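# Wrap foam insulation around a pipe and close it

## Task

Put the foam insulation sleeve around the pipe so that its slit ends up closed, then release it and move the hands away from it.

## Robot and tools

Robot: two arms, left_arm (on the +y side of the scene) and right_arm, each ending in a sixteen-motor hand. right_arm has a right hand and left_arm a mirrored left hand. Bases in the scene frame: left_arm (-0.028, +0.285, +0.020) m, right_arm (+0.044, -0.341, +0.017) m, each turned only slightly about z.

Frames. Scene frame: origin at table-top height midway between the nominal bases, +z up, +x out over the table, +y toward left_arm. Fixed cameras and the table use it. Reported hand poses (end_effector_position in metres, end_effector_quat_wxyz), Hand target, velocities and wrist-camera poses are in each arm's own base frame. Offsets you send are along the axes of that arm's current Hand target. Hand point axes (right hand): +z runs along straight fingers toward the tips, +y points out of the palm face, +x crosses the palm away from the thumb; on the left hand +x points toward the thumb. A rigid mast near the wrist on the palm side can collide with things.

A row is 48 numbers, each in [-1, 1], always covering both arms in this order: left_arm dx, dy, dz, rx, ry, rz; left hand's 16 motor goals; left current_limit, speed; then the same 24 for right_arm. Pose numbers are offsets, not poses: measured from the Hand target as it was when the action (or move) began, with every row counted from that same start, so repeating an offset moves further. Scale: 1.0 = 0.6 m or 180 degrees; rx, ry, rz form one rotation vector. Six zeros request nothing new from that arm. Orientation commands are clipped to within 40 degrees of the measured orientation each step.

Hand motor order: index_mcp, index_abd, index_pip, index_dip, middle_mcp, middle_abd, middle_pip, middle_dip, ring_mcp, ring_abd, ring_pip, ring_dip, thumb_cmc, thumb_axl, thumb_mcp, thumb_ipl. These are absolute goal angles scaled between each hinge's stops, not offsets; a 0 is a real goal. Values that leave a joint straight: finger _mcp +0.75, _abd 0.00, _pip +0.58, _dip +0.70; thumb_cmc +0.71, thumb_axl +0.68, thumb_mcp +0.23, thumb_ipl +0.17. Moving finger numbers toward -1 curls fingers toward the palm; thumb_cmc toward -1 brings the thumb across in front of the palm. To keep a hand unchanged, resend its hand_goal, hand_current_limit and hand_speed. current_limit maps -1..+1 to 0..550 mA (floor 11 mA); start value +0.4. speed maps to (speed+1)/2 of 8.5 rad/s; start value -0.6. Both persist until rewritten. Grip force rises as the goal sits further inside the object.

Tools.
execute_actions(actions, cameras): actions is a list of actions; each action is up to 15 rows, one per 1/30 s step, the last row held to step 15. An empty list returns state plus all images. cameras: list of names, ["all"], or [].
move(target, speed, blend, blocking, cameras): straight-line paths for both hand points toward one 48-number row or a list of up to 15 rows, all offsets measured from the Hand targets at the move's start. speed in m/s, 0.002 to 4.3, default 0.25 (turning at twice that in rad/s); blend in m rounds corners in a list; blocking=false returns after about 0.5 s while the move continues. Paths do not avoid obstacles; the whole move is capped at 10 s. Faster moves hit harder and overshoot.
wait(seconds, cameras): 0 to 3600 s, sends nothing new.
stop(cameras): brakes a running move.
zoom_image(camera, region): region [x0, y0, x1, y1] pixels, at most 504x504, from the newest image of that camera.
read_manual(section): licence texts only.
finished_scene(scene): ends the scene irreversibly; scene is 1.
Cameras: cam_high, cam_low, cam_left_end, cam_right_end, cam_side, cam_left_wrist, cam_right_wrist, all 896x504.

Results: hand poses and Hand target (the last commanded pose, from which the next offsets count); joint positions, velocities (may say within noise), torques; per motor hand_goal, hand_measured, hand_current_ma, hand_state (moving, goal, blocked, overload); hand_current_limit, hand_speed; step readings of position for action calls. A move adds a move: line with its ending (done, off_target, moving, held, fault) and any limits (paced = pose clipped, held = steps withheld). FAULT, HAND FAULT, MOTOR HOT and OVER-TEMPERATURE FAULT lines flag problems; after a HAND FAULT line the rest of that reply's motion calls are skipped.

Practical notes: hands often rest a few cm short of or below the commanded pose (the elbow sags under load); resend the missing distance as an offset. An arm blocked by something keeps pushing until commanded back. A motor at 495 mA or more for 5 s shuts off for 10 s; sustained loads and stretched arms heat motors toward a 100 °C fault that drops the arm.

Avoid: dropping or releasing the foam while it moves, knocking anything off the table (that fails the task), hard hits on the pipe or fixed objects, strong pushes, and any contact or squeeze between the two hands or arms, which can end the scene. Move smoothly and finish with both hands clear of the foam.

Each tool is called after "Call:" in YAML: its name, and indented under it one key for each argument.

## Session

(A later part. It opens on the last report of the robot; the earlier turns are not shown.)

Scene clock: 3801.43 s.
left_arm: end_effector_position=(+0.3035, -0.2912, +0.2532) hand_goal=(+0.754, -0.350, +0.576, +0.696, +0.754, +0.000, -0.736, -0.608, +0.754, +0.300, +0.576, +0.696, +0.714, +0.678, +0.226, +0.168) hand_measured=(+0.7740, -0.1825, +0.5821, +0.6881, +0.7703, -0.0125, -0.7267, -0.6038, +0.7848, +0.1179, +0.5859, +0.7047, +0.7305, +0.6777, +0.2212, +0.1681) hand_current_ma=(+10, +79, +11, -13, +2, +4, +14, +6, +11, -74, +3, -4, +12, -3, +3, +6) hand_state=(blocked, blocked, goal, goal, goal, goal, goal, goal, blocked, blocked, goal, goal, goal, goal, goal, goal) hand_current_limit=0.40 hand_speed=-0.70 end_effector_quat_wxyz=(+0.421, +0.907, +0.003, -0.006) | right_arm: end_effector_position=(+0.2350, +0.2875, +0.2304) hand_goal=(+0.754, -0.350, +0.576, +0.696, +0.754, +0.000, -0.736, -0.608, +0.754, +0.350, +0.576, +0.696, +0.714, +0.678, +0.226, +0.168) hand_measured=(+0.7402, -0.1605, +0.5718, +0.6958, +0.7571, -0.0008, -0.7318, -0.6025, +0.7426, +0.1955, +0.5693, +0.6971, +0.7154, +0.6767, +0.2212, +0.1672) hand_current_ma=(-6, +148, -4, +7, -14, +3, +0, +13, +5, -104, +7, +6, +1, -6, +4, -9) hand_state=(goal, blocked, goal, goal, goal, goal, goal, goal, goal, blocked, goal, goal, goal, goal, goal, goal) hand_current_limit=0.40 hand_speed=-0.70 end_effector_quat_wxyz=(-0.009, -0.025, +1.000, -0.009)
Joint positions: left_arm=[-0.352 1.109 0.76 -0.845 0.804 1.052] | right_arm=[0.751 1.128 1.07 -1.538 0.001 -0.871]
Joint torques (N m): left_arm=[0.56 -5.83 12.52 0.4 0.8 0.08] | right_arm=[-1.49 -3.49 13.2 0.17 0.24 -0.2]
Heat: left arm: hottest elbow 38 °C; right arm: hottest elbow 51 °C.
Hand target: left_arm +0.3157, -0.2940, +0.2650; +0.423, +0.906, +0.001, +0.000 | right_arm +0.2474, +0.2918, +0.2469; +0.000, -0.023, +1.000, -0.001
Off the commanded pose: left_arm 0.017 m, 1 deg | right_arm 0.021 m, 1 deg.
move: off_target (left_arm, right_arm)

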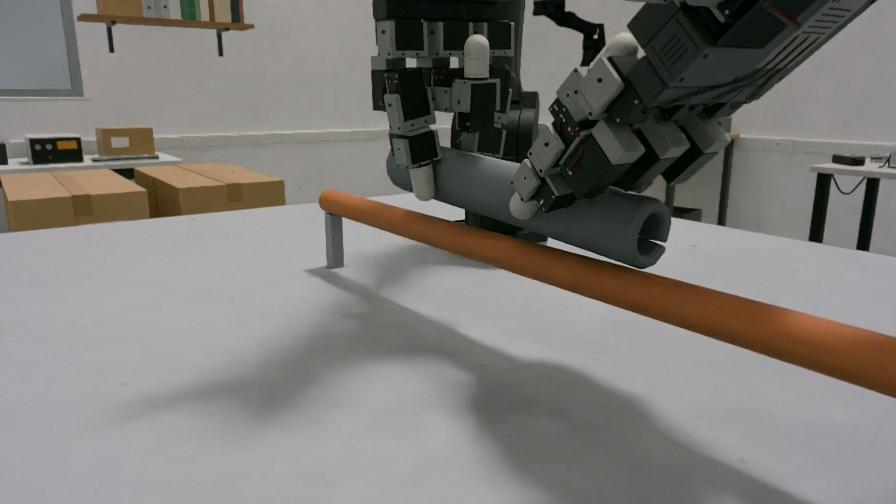

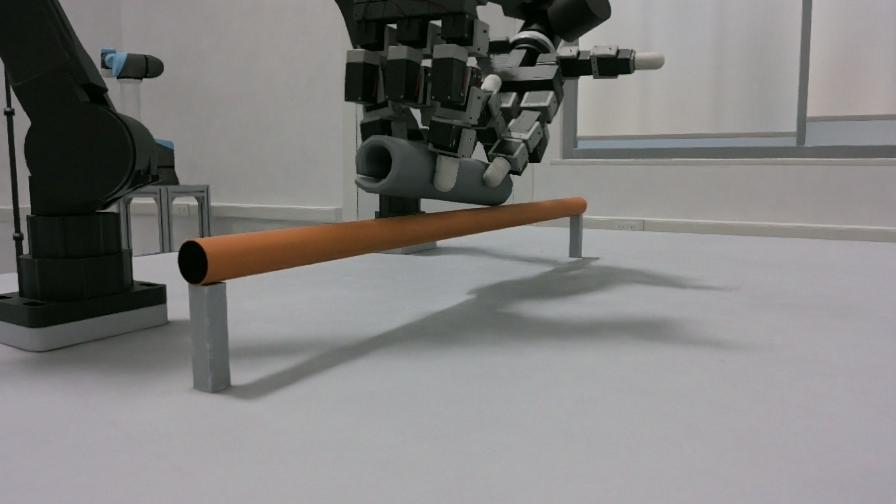

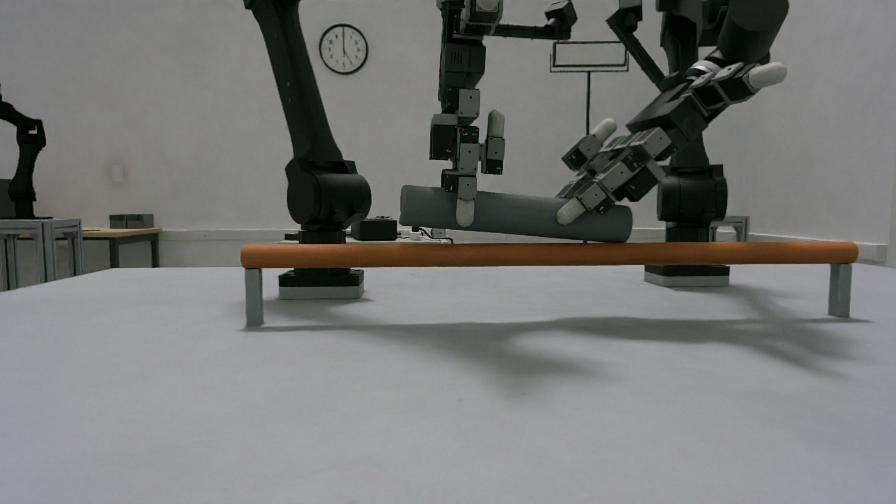

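Call:
move:
  target:
    - [0.025,0.032,-0.0268,0,0,0,0.754,-0.35,0.576,0.696,0.754,0,-0.737,-0.609,0.754,0.3,0.576,0.696,0.714,0.678,0.226,0.168,0.4,-0.7,-0.015,0,0,0,0,0,0.754,-0.35,0.576,0.696,0.754,0,-0.737,-0.609,0.754,0.35,0.576,0.696,0.714,0.678,0.226,0.168,0.4,-0.7]
  speed: 0.06
  cameras: ["cam_left_end","cam_right_end","cam_side"]

Scene clock: 3806.47 s.
left_arm: end_effector_position=(+0.3175, -0.2919, +0.2751) hand_goal=(+0.754, -0.350, +0.576, +0.696, +0.754, +0.000, -0.736, -0.608, +0.754, +0.300, +0.576, +0.696, +0.714, +0.678, +0.226, +0.168) hand_measured=(+0.7776, -0.1825, +0.5872, +0.6958, +0.7703, -0.0125, -0.7267, -0.6038, +0.7848, +0.1179, +0.5847, +0.7047, +0.7305, +0.6767, +0.2212, +0.1672) hand_current_ma=(+13, +80, +10, -9, +1, +4, +7, +2, +17, -75, +4, -5, +11, -3, +1, +13) hand_state=(blocked, blocked, goal, goal, goal, goal, goal, goal, blocked, blocked, goal, goal, goal, goal, goal, goal) hand_current_limit=0.40 hand_speed=-0.70 end_effector_quat_wxyz=(+0.419, +0.908, +0.006, -0.011) | right_arm: end_effector_position=(+0.2435, +0.2876, +0.2317) hand_goal=(+0.754, -0.350, +0.576, +0.696, +0.754, +0.000, -0.736, -0.608, +0.754, +0.350, +0.576, +0.696, +0.714, +0.678, +0.226, +0.168) hand_measured=(+0.7402, -0.1605, +0.5718, +0.6958, +0.7559, -0.0023, -0.7331, -0.6025, +0.7426, +0.1970, +0.5705, +0.6920, +0.7142, +0.6767, +0.2203, +0.1672) hand_current_ma=(-8, +150, -5, +3, -13, +2, +5, +10, +4, -105, +6, +8, -2, -2, +5, -6) hand_state=(goal, blocked, goal, goal, goal, goal, goal, goal, goal, blocked, goal, goal, goal, goal, goal, goal) hand_current_limit=0.40 hand_speed=-0.70 end_effector_quat_wxyz=(-0.010, -0.025, +1.000, -0.009)
Joint positions: left_arm=[-0.339 1.13 0.84 -0.926 0.808 1.065] | right_arm=[0.732 1.145 1.087 -1.538 0.001 -0.888]
Joint torques (N m): left_arm=[0.67 -6.65 13.03 0.46 0.88 0.15] | right_arm=[-1.38 -3.66 13.04 0.38 0.24 -0.21]
Heat: left arm: hottest elbow 39 °C; right arm: hottest elbow 51 °C.
Hand target: left_arm +0.3306, -0.2940, +0.2900; +0.423, +0.906, +0.001, +0.000 | right_arm +0.2564, +0.2922, +0.2469; +0.000, -0.023, +1.000, -0.001
Off the commanded pose: left_arm 0.020 m, 1 deg | right_arm 0.020 m, 1 deg.
move: off_target (left_arm, right_arm)

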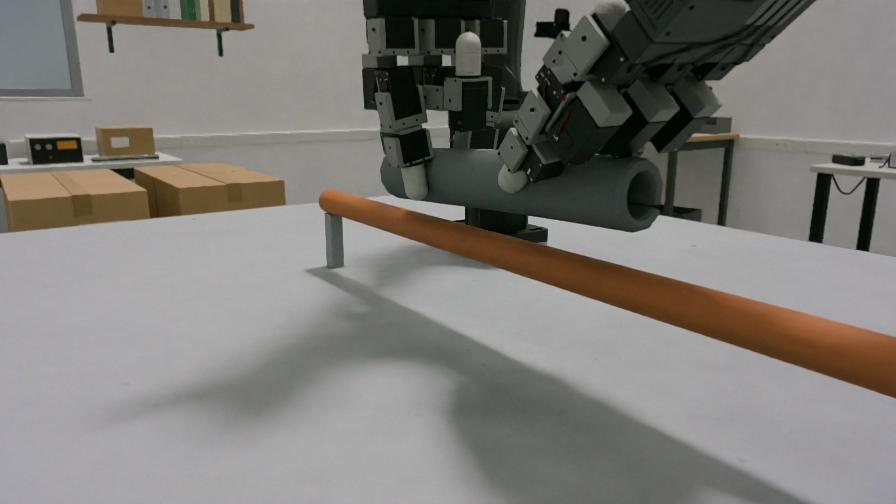

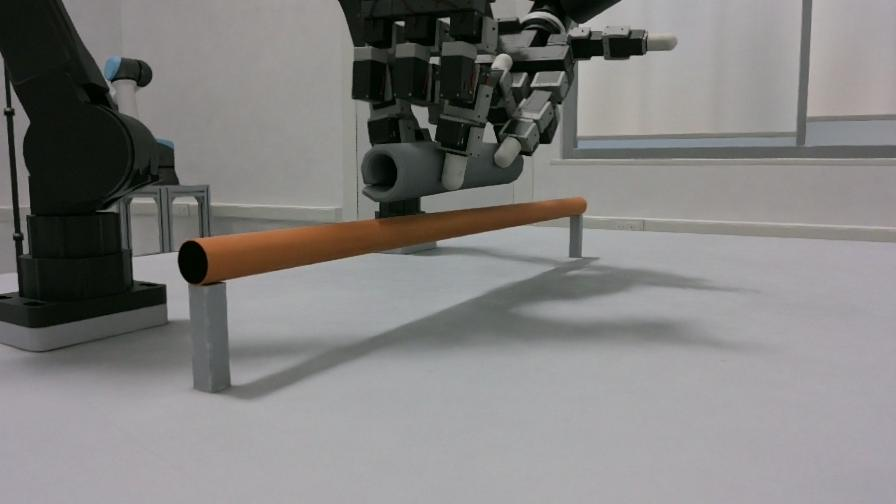

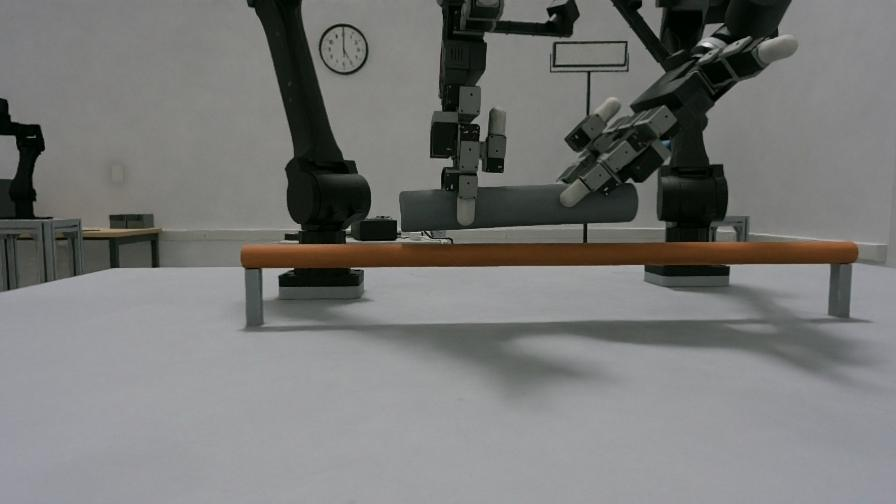

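Call:
move:
  target:
    - [-0.0205,-0.0639,0.0535,0,0,0,0.754,-0.3,0.576,0.696,0.754,0,-0.737,-0.609,0.754,0.25,0.576,0.696,0.714,0.678,0.226,0.168,0.4,-0.7,0.0148,0,0.05,0,0,0,0.754,-0.3,0.576,0.696,0.754,0,-0.737,-0.609,0.754,0.3,0.576,0.696,0.714,0.678,0.226,0.168,0.4,-0.7]
  speed: 0.05
  cameras: ["cam_left_end","cam_right_end","cam_side"]

Call:
zoom_image:
  camera: "cam_left_end"
  region: [580, 180, 720, 300]

Call:
zoom_image:
  camera: "cam_right_end"
  region: [320, 130, 560, 250]

Scene clock: 3814.30 s.
left_arm: end_effector_position=(+0.3188, -0.2924, +0.2547) hand_goal=(+0.754, -0.300, +0.576, +0.696, +0.754, +0.000, -0.736, -0.608, +0.754, +0.250, +0.576, +0.696, +0.714, +0.678, +0.226, +0.168) hand_measured=(+0.7800, -0.1898, +0.5795, +0.6881, +0.7703, -0.0110, -0.7267, -0.6050, +0.7909, +0.1179, +0.5757, +0.6983, +0.7293, +0.6767, +0.2212, +0.1681) hand_current_ma=(+17, +45, +12, -11, +2, +3, +11, +7, +18, -47, -5, -10, +9, -3, +9, +9) hand_state=(blocked, blocked, goal, goal, goal, goal, goal, goal, blocked, blocked, goal, goal, goal, goal, goal, goal) hand_current_limit=0.40 hand_speed=-0.70 end_effector_quat_wxyz=(+0.427, +0.904, -0.004, +0.011) | right_arm: end_effector_position=(+0.2458, +0.2895, +0.2175) hand_goal=(+0.754, -0.300, +0.576, +0.696, +0.754, +0.000, -0.736, -0.608, +0.754, +0.300, +0.576, +0.696, +0.714, +0.678, +0.226, +0.168) hand_measured=(+0.7486, -0.1634, +0.5770, +0.7022, +0.7559, -0.0008, -0.7318, -0.6038, +0.7486, +0.1955, +0.5718, +0.7009, +0.7142, +0.6767, +0.2222, +0.1681) hand_current_ma=(-4, +99, -5, +12, -9, +5, +2, +9, +8, -55, +7, +12, +3, +2, +7, -3) hand_state=(goal, blocked, goal, goal, goal, goal, goal, goal, goal, blocked, goal, goal, goal, goal, goal, goal) hand_current_limit=0.40 hand_speed=-0.70 end_effector_quat_wxyz=(-0.003, -0.025, +1.000, -0.003)
Joint positions: left_arm=[-0.339 1.144 0.778 -0.801 0.808 1.065] | right_arm=[0.732 1.145 1.046 -1.481 0.001 -0.889]
Joint torques (N m): left_arm=[-0.5 -6.42 7.77 1.5 0.68 -0.01] | right_arm=[0.03 -4.6 9.44 1.16 0.2 -0.04]
Heat: left arm: hottest elbow 40 °C; right arm: hottest elbow 50 °C.
Hand target: left_arm +0.3183, -0.2940, +0.2401; +0.423, +0.906, +0.000, +0.000 | right_arm +0.2475, +0.2918, +0.2169; +0.000, -0.023, +1.000, -0.001
Off the commanded pose: left_arm 0.015 m, 1 deg | right_arm 0.003 m, 1 deg.
move: off_target (left_arm)

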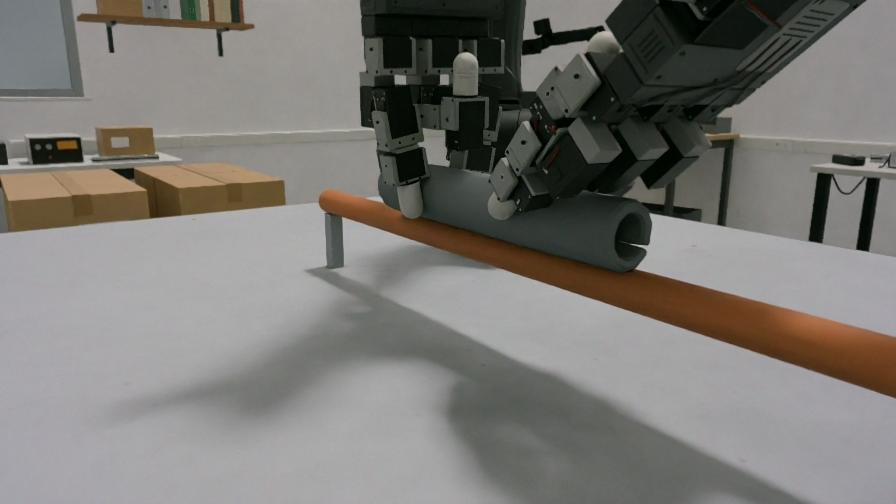

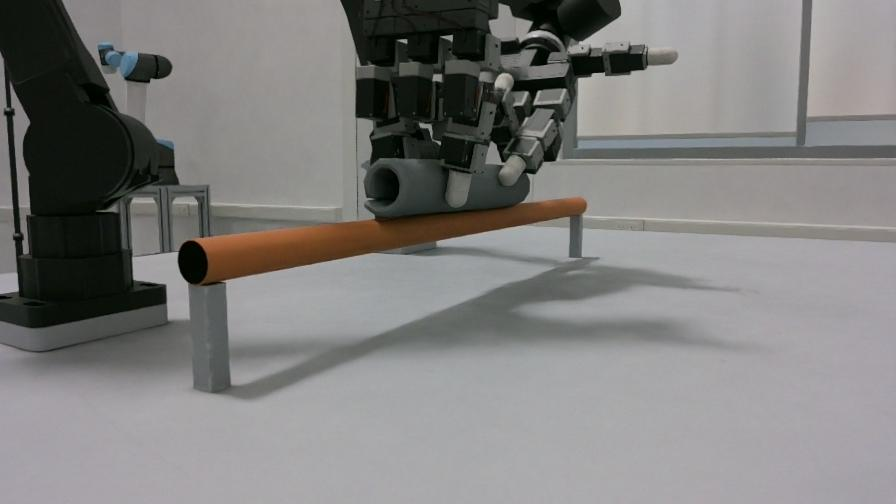

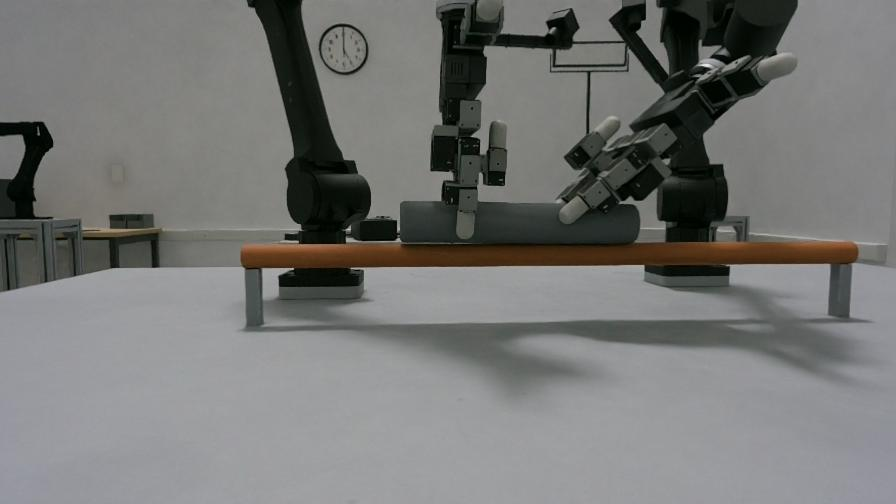

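Scaled by 3.600 from the camera's image (finer frame: 1280x720).

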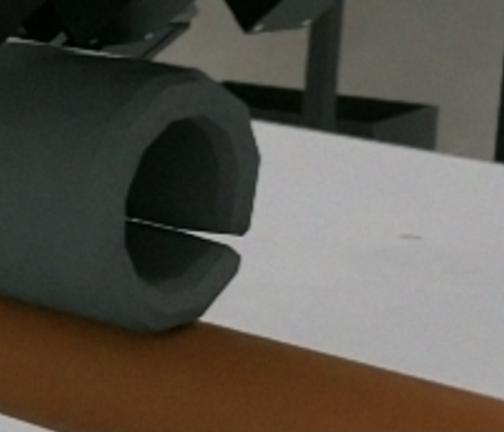

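Scaled by 2.100 from the camera's image (finer frame: 1280x720).

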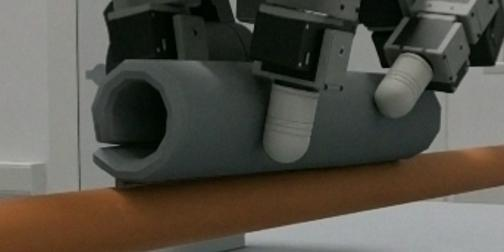

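Call:
move:
  target:
    - [0,0,0,0,0,0,0.754,-0.17,0.576,0.696,0.754,0,-0.737,-0.609,0.754,0.05,0.576,0.696,0.714,0.678,0.226,0.168,0.4,-0.7,0,0,0,0,0,0,0.754,-0.13,0.576,0.696,0.754,0,-0.737,-0.609,0.754,0.14,0.576,0.696,0.714,0.678,0.226,0.168,0.4,-0.7]
    - [-0.02,0,0,0,0,0,0.754,-0.17,0.576,0.696,0.754,0,-0.737,-0.609,0.754,0.05,0.576,0.696,0.714,0.678,0.226,0.168,0.4,-0.7,0.02,0,0,0,0,0,0.754,-0.13,0.576,0.696,0.754,0,-0.737,-0.609,0.754,0.14,0.576,0.696,0.714,0.678,0.226,0.168,0.4,-0.7]
  speed: 0.03
  cameras: ["cam_left_end","cam_right_end","cam_side"]

Call:
zoom_image:
  camera: "cam_left_end"
  region: [580, 180, 720, 300]

Call:
zoom_image:
  camera: "cam_right_end"
  region: [320, 130, 560, 250]

Scene clock: 3823.20 s.
left_arm: end_effector_position=(+0.3121, -0.2927, +0.2465) hand_goal=(+0.754, -0.170, +0.576, +0.696, +0.754, +0.000, -0.736, -0.608, +0.754, +0.050, +0.576, +0.696, +0.714, +0.678, +0.226, +0.168) hand_measured=(+0.7788, -0.1561, +0.5770, +0.6881, +0.7703, -0.0110, -0.7254, -0.6050, +0.7909, +0.0593, +0.5847, +0.6996, +0.7293, +0.6767, +0.2212, +0.1681) hand_current_ma=(+20, +5, +14, -7, +4, +3, +10, +5, +19, +8, +8, -10, +9, -1, +3, +10) hand_state=(blocked, goal, goal, goal, goal, goal, goal, goal, blocked, goal, goal, goal, goal, goal, goal, goal) hand_current_limit=0.40 hand_speed=-0.70 end_effector_quat_wxyz=(+0.425, +0.905, -0.002, +0.005) | right_arm: end_effector_position=(+0.2390, +0.2884, +0.2150) hand_goal=(+0.754, -0.130, +0.576, +0.696, +0.754, +0.000, -0.736, -0.608, +0.754, +0.140, +0.576, +0.696, +0.714, +0.678, +0.226, +0.168) hand_measured=(+0.7486, -0.1195, +0.5718, +0.7022, +0.7571, +0.0007, -0.7331, -0.6038, +0.7486, +0.1296, +0.5705, +0.7009, +0.7142, +0.6777, +0.2222, +0.1672) hand_current_ma=(+1, +12, -6, +10, -11, +4, +5, +8, +6, +6, +5, +9, +2, -2, +4, -3) hand_state=(goal, goal, goal, goal, goal, goal, goal, goal, goal, goal, goal, goal, goal, goal, goal, goal) hand_current_limit=0.40 hand_speed=-0.70 end_effector_quat_wxyz=(-0.004, -0.021, +1.000, -0.004)
Joint positions: left_arm=[-0.347 1.137 0.755 -0.791 0.805 1.057] | right_arm=[0.746 1.13 1.029 -1.481 0.001 -0.867]
Joint torques (N m): left_arm=[-0.73 -8.47 7.47 1.33 0.59 -0.11] | right_arm=[1.08 -5.07 9.32 0.9 0.19 0]
Heat: left arm: hottest elbow 39 °C; right arm: hottest elbow 50 °C.
Hand target: left_arm +0.3063, -0.2940, +0.2400; +0.423, +0.906, +0.000, +0.000 | right_arm +0.2356, +0.2912, +0.2169; +0.000, -0.023, +1.000, -0.001
Off the commanded pose: left_arm 0.009 m, 1 deg | right_arm 0.005 m, 1 deg.
move: done

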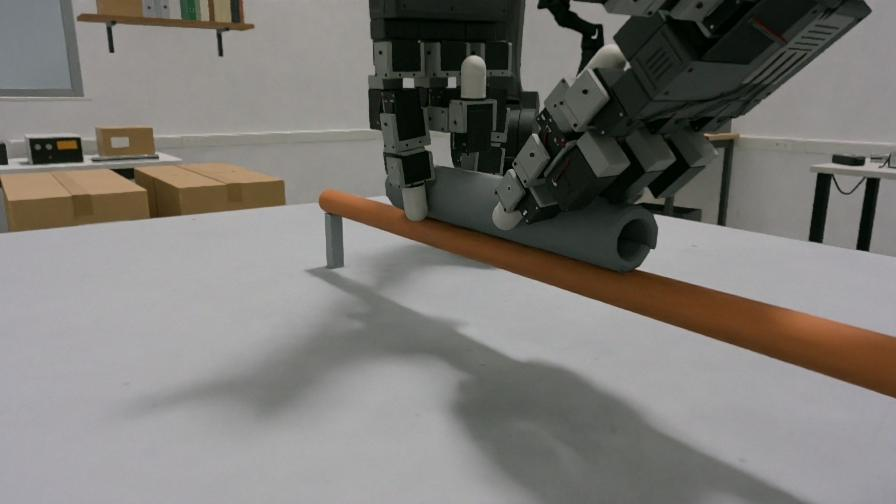

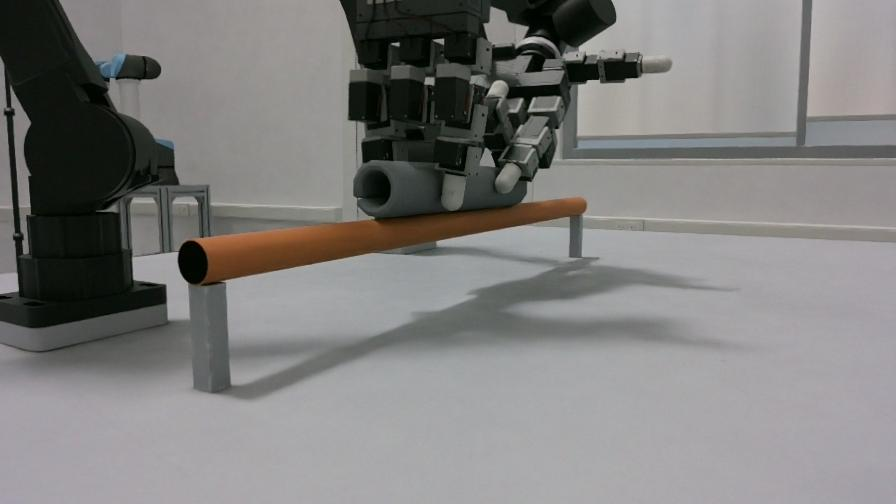

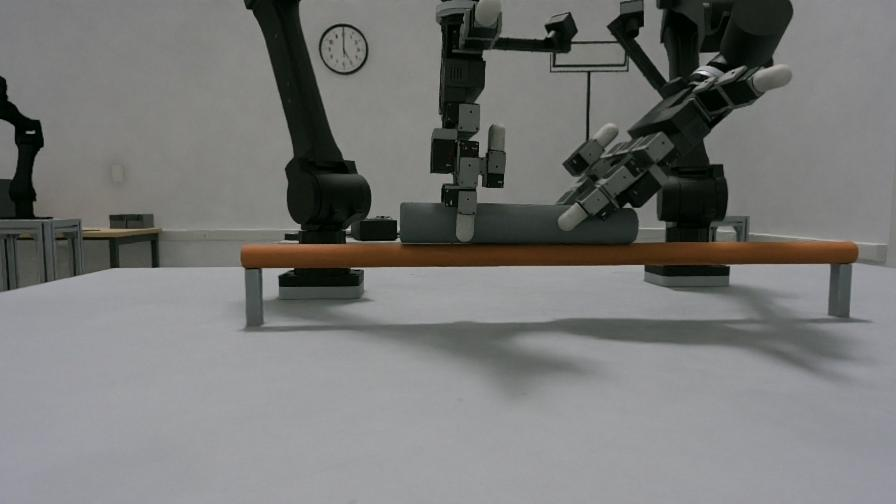

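Scaled by 3.600 from the camera's image (finer frame: 1280x720).

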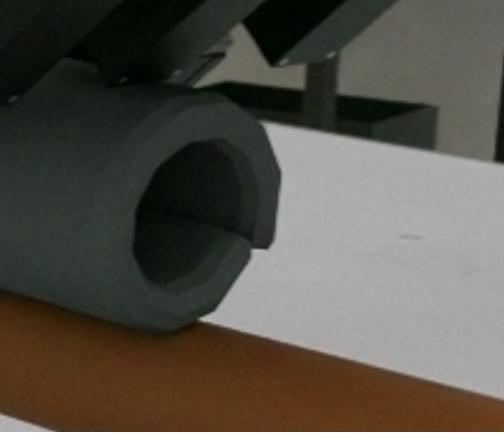

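Scaled by 2.100 from the camera's image (finer frame: 1280x720).

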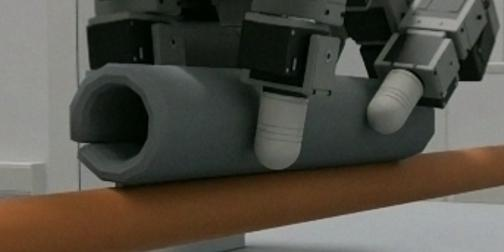

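Call:
move:
  target:
    - [0,0.0332,-0.0278,0,0,0,0.754,-0.12,0.576,0.696,0.754,0,-0.737,-0.609,0.754,0.03,0.576,0.696,0.714,0.678,0.226,0.168,0.4,-0.7,0,0,0,0,0,0,0.754,-0.1,0.576,0.696,0.754,0,-0.737,-0.609,0.754,0.12,0.576,0.696,0.714,0.678,0.226,0.168,0.4,-0.7]
    - [-0.02,0.0332,-0.0278,0,0,0,0.754,-0.12,0.576,0.696,0.754,0,-0.737,-0.609,0.754,0.03,0.576,0.696,0.714,0.678,0.226,0.168,0.4,-0.7,0.02,0,0,0,0,0,0.754,-0.1,0.576,0.696,0.754,0,-0.737,-0.609,0.754,0.12,0.576,0.696,0.714,0.678,0.226,0.168,0.4,-0.7]
  speed: 0.03
  cameras: ["cam_left_end","cam_right_end","cam_side"]

Call:
zoom_image:
  camera: "cam_left_end"
  region: [580, 180, 720, 300]

Call:
zoom_image:
  camera: "cam_right_end"
  region: [320, 130, 560, 250]

Scene clock: 3836.07 s.
left_arm: end_effector_position=(+0.2960, -0.2923, +0.2614) hand_goal=(+0.754, -0.120, +0.576, +0.696, +0.754, +0.000, -0.736, -0.608, +0.754, +0.030, +0.576, +0.696, +0.714, +0.678, +0.226, +0.168) hand_measured=(+0.7788, -0.1180, +0.5859, +0.6958, +0.7703, -0.0110, -0.7254, -0.6050, +0.7909, +0.0402, +0.5847, +0.6996, +0.7305, +0.6777, +0.2212, +0.1681) hand_current_ma=(+17, +8, +20, -5, +0, +5, +10, +7, +15, +8, +1, -11, +11, -3, +4, +14) hand_state=(blocked, goal, goal, goal, goal, goal, goal, goal, blocked, goal, goal, goal, goal, goal, goal, goal) hand_current_limit=0.40 hand_speed=-0.70 end_effector_quat_wxyz=(+0.423, +0.906, -0.001, +0.001) | right_arm: end_effector_position=(+0.2283, +0.2893, +0.2156) hand_goal=(+0.754, -0.100, +0.576, +0.696, +0.754, +0.000, -0.736, -0.608, +0.754, +0.120, +0.576, +0.696, +0.714, +0.678, +0.226, +0.168) hand_measured=(+0.7486, -0.1048, +0.5718, +0.7022, +0.7571, -0.0008, -0.7318, -0.6025, +0.7486, +0.1223, +0.5705, +0.7009, +0.7154, +0.6767, +0.2222, +0.1672) hand_current_ma=(+6, +9, -3, +11, -13, +2, +2, +8, +6, +9, +8, +12, +3, -1, +5, -5) hand_state=(goal, goal, goal, goal, goal, goal, goal, goal, goal, goal, goal, goal, goal, goal, goal, goal) hand_current_limit=0.40 hand_speed=-0.70 end_effector_quat_wxyz=(-0.001, -0.021, +1.000, -0.002)
Joint positions: left_arm=[-0.364 1.075 0.755 -0.849 0.799 1.037] | right_arm=[0.773 1.106 1.011 -1.481 0.001 -0.84]
Joint torques (N m): left_arm=[-0.62 -7.94 9.68 0.65 0.64 -0.09] | right_arm=[0.97 -4.84 9.31 0.58 0.2 -0.02]
Heat: left arm: hottest elbow 38 °C; right arm: hottest elbow 50 °C.
Hand target: left_arm +0.2942, -0.2941, +0.2659; +0.423, +0.906, +0.000, +0.000 | right_arm +0.2236, +0.2907, +0.2170; +0.000, -0.023, +1.000, -0.001
Off the commanded pose: left_arm 0.005 m, 0 deg | right_arm 0.005 m, 0 deg.
move: done

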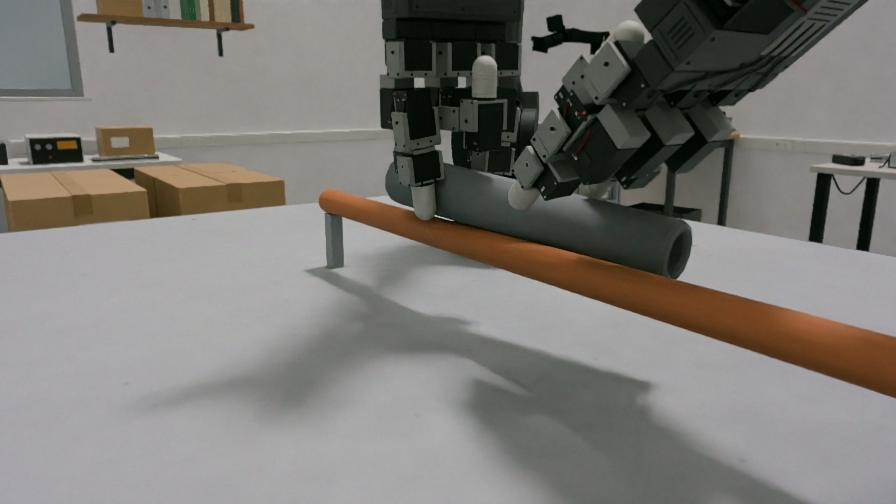

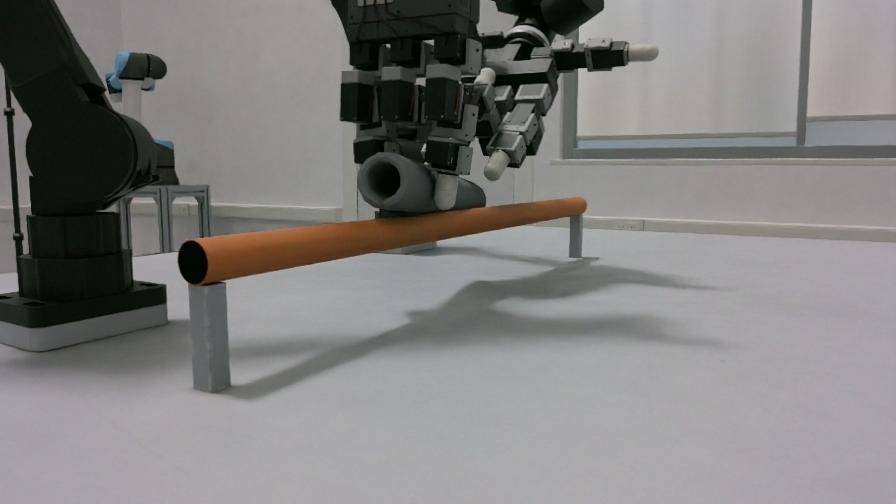

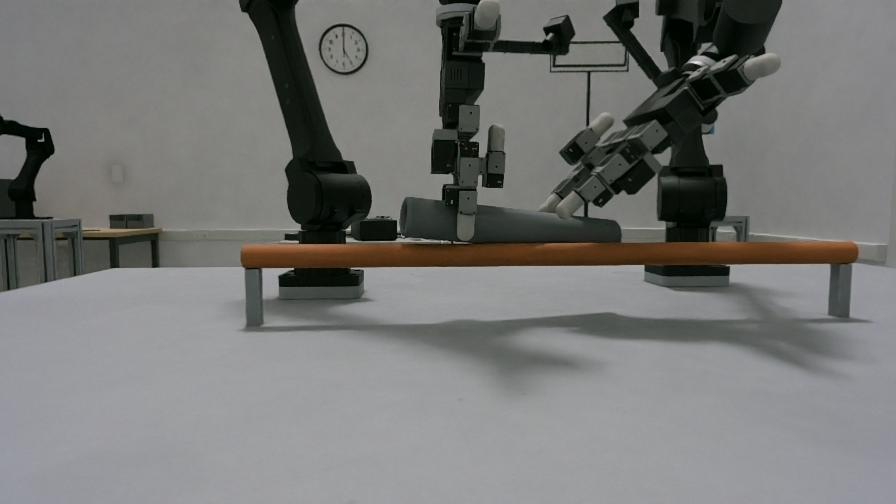

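Scaled by 3.600 from the camera's image (finer frame: 1280x720).

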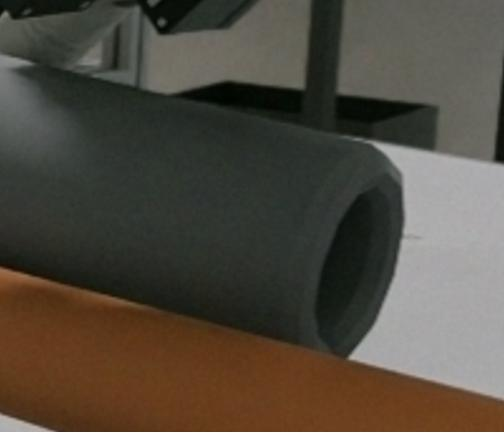

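Scaled by 2.100 from the camera's image (finer frame: 1280x720).

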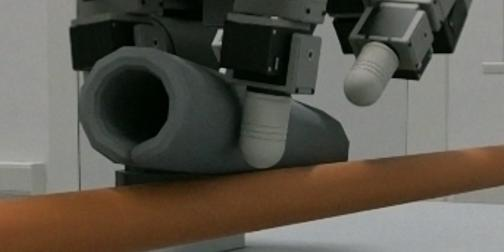

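Call:
execute_actions:
  actions: []
  cameras: ["cam_high","cam_left_wrist","cam_right_wrist","cam_low"]

Call:
zoom_image:
  camera: "cam_left_wrist"
  region: [380, 0, 680, 270]

Call:
zoom_image:
  camera: "cam_high"
  region: [300, 80, 520, 280]

Scene clock: 3842.80 s.
left_arm: end_effector_position=(+0.2960, -0.2923, +0.2614) hand_goal=(+0.754, -0.120, +0.576, +0.696, +0.754, +0.000, -0.736, -0.608, +0.754, +0.030, +0.576, +0.696, +0.714, +0.678, +0.226, +0.168) hand_measured=(+0.7788, -0.1180, +0.5872, +0.6958, +0.7703, -0.0110, -0.7254, -0.6050, +0.7909, +0.0402, +0.5847, +0.6983, +0.7305, +0.6767, +0.2212, +0.1681) hand_current_ma=(+12, +7, +10, -7, +2, +2, +11, +5, +15, +8, +8, -2, +16, -3, +4, +10) hand_state=(blocked, goal, goal, goal, goal, goal, goal, goal, blocked, goal, goal, goal, goal, goal, goal, goal) hand_current_limit=0.40 hand_speed=-0.70 end_effector_quat_wxyz=(+0.423, +0.906, -0.001, +0.001) | right_arm: end_effector_position=(+0.2284, +0.2893, +0.2156) hand_goal=(+0.754, -0.100, +0.576, +0.696, +0.754, +0.000, -0.736, -0.608, +0.754, +0.120, +0.576, +0.696, +0.714, +0.678, +0.226, +0.168) hand_measured=(+0.7498, -0.1048, +0.5718, +0.7022, +0.7571, -0.0008, -0.7331, -0.6025, +0.7486, +0.1223, +0.5693, +0.7009, +0.7142, +0.6777, +0.2222, +0.1681) hand_current_ma=(+0, +3, -7, +9, -10, +3, +1, +13, +7, +3, +7, +14, +4, +3, +2, -6) hand_state=(goal, goal, goal, goal, goal, goal, goal, goal, goal, goal, goal, goal, goal, goal, goal, goal) hand_current_limit=0.40 hand_speed=-0.70 end_effector_quat_wxyz=(-0.001, -0.021, +1.000, -0.002)
Joint positions: left_arm=[-0.364 1.075 0.755 -0.849 0.799 1.037] | right_arm=[0.773 1.106 1.011 -1.481 0.001 -0.84]
Joint velocities: within noise
Joint torques (N m): left_arm=[-0.62 -8.06 9.7 0.66 0.63 -0.11] | right_arm=[0.97 -4.78 9.31 0.61 0.2 -0.01]
Motor temperatures (°C): left_arm=[25 36 38 24 25 22] | right_arm=[23 28 50 25 23 22]
Heat: left arm: hottest elbow 38 °C; right arm: hottest elbow 50 °C.
Hand target: left_arm +0.2942, -0.2941, +0.2659; +0.423, +0.906, +0.000, +0.000 | right_arm +0.2235, +0.2907, +0.2170; +0.000, -0.023, +1.000, -0.001
Off the commanded pose: left_arm 0.005 m, 0 deg | right_arm 0.005 m, 0 deg.
camera_calibration:
cam_left_wrist: T_world_to_cam=[[-0.76998, 0.42867, -0.47262, 0.44235], [0.46325, 0.88493, 0.04793, 0.06913], [0.43878, -0.18204, -0.87996, 0.17471]] pos_world=[0.23191, -0.21899, 0.35949]
cam_right_wrist: T_world_to_cam=[[0.73828, 0.67445, 0.00798, -0.33488], [0.45051, -0.50188, 0.73835, -0.1623], [0.50198, -0.54151, -0.67437, 0.31343]] pos_world=[0.16301, 0.31413, 0.33387]
Images, in order (width x height): cam_high 896x504, cam_low 896x504, cam_left_wrist 896x504, cam_right_wrist 896x504.

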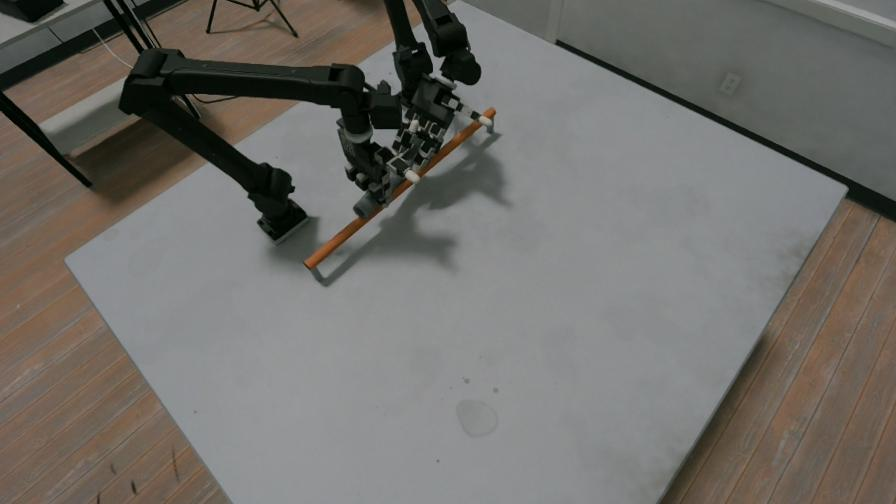

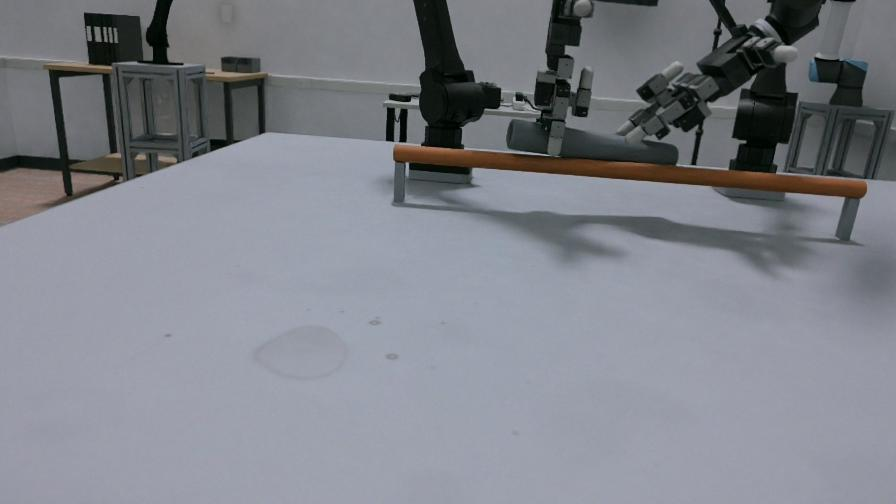

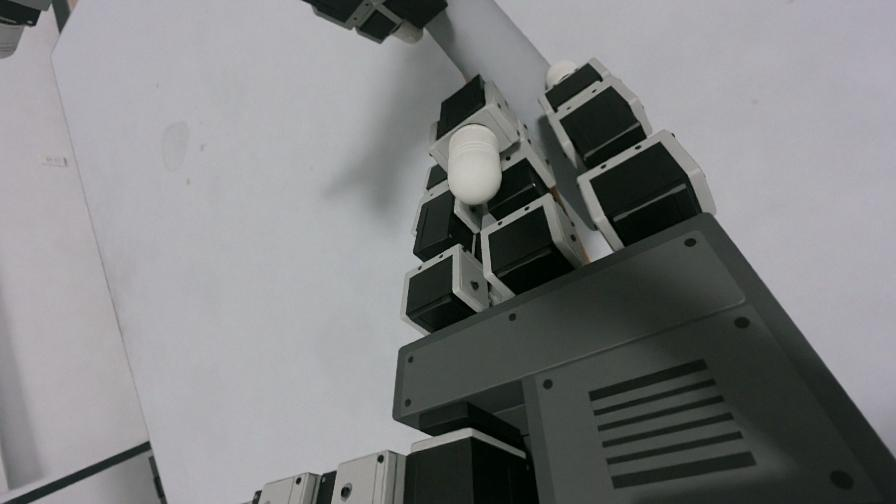

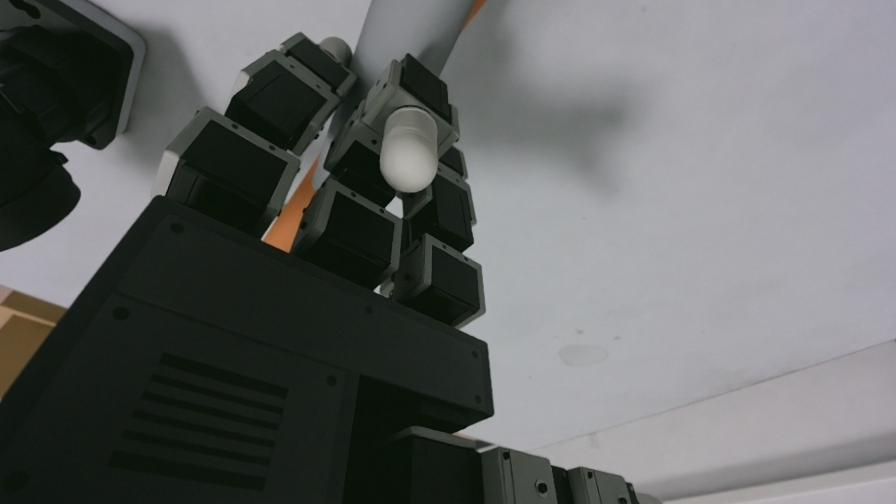

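Scaled by 1.680 from the camera's image (finer frame: 1280x720).

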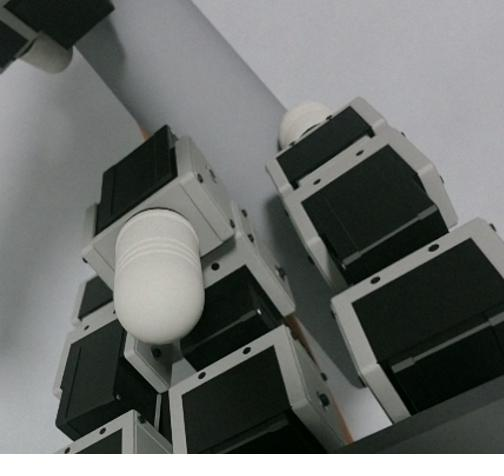

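Scaled by 2.291 from the camera's image (finer frame: 1280x720).

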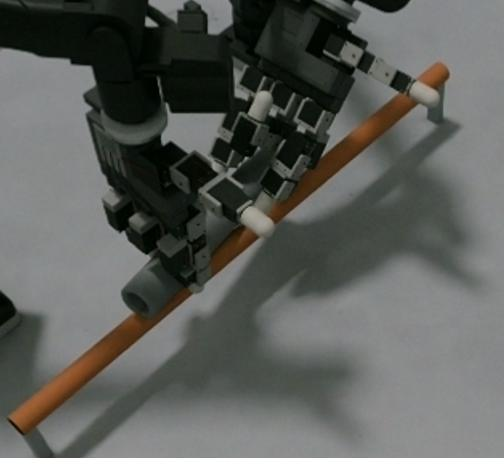

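Call:
move:
  target:
    - [0,0,0,0,0,0,0.754,-0.3,0.576,0.696,0.754,0,-0.737,-0.609,0.754,0.35,0.576,0.696,0.714,0.678,0.226,0.168,0.4,-0.8,0,0,0,0,0,0,0.754,-0.1,0.576,0.696,0.754,0,-0.737,-0.609,0.754,0.12,0.576,0.696,0.714,0.678,0.226,0.168,0.4,-0.7]
    - [0.025,0.032,-0.0268,0,0,0,0.754,-0.3,0.576,0.696,0.754,0,-0.737,-0.609,0.754,0.35,0.576,0.696,0.714,0.678,0.226,0.168,0.4,-0.7,0,0,0,0,0,0,0.754,-0.1,0.576,0.696,0.754,0,-0.737,-0.609,0.754,0.12,0.576,0.696,0.714,0.678,0.226,0.168,0.4,-0.7]
  speed: 0.04
  cameras: ["cam_left_end","cam_right_end","cam_side"]

Call:
zoom_image:
  camera: "cam_left_end"
  region: [580, 180, 720, 300]

Call:
zoom_image:
  camera: "cam_right_end"
  region: [320, 130, 560, 250]

Scene clock: 3853.40 s.
left_arm: end_effector_position=(+0.2973, -0.2922, +0.2746) hand_goal=(+0.754, -0.300, +0.576, +0.696, +0.754, +0.000, -0.736, -0.608, +0.754, +0.350, +0.576, +0.696, +0.714, +0.678, +0.226, +0.168) hand_measured=(+0.7776, -0.2821, +0.5872, +0.6881, +0.7703, -0.0110, -0.7267, -0.6038, +0.7667, +0.3245, +0.5808, +0.6958, +0.7305, +0.6767, +0.2212, +0.1681) hand_current_ma=(+12, +9, +15, -9, -1, +2, +11, +7, +8, +0, +4, -11, +11, +1, +3, +11) hand_state=(blocked, goal, goal, goal, goal, goal, goal, goal, goal, blocked, goal, goal, goal, goal, goal, goal) hand_current_limit=0.40 hand_speed=-0.70 end_effector_quat_wxyz=(+0.419, +0.908, +0.006, -0.012) | right_arm: end_effector_position=(+0.2284, +0.2893, +0.2156) hand_goal=(+0.754, -0.100, +0.576, +0.696, +0.754, +0.000, -0.736, -0.608, +0.754, +0.120, +0.576, +0.696, +0.714, +0.678, +0.226, +0.168) hand_measured=(+0.7498, -0.1048, +0.5731, +0.7022, +0.7559, -0.0008, -0.7331, -0.6025, +0.7474, +0.1208, +0.5705, +0.7009, +0.7142, +0.6777, +0.2212, +0.1672) hand_current_ma=(+0, +9, -5, +10, -11, +5, +5, +9, +8, +4, +9, +11, +1, -1, +2, -2) hand_state=(goal, goal, goal, goal, goal, goal, goal, goal, goal, goal, goal, goal, goal, goal, goal, goal) hand_current_limit=0.40 hand_speed=-0.70 end_effector_quat_wxyz=(-0.001, -0.021, +1.000, -0.002)
Joint positions: left_arm=[-0.362 1.073 0.798 -0.924 0.801 1.037] | right_arm=[0.773 1.106 1.011 -1.481 0.001 -0.839]
Joint torques (N m): left_arm=[0.62 -6.48 12.92 0.49 0.85 0.16] | right_arm=[0.97 -4.78 9.29 0.59 0.2 -0.02]
Heat: left arm: hottest elbow 38 °C; right arm: hottest elbow 49 °C.
Hand target: left_arm +0.3093, -0.2941, +0.2910; +0.423, +0.906, +0.000, +0.000 | right_arm +0.2235, +0.2907, +0.2170; +0.000, -0.023, +1.000, -0.001
Off the commanded pose: left_arm 0.020 m, 2 deg | right_arm 0.005 m, 0 deg.
move: off_target (left_arm); target 2's new numbers were sent with left_arm's hand 0.020 m and 2 deg from that target

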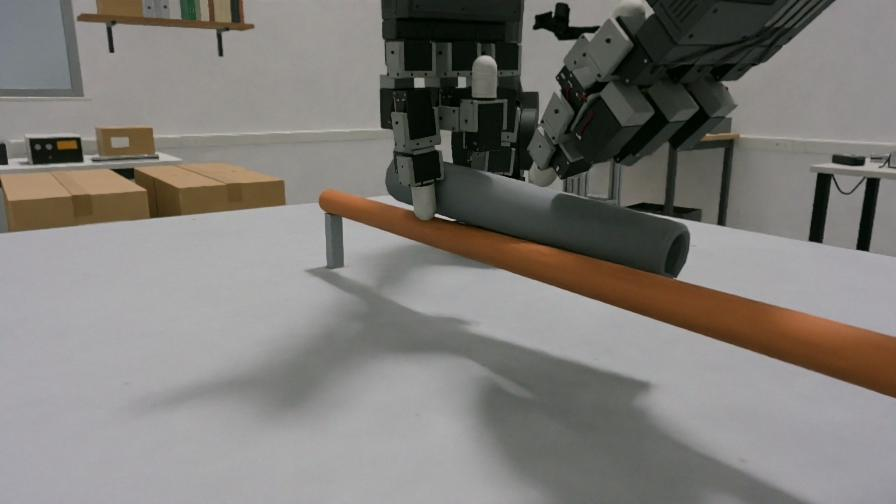

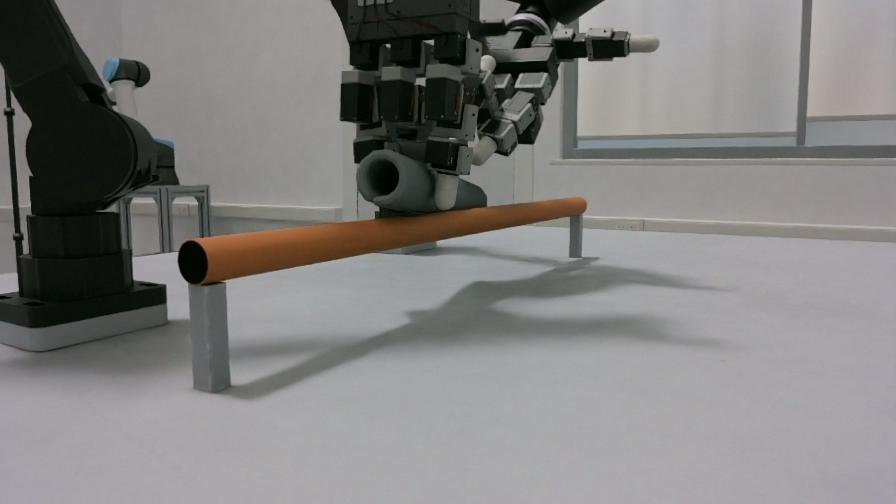

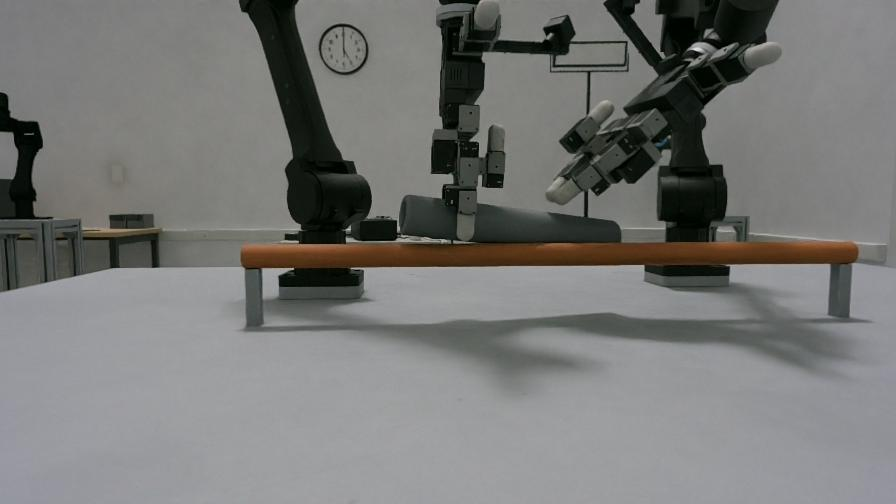

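Scaled by 3.600 from the camera's image (finer frame: 1280x720).

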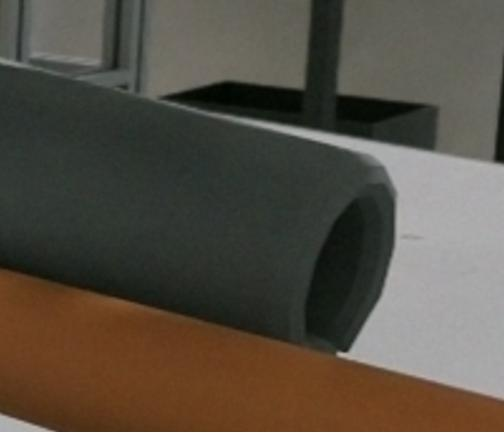

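Scaled by 2.100 from the camera's image (finer frame: 1280x720).

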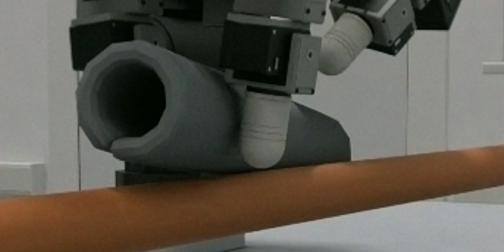

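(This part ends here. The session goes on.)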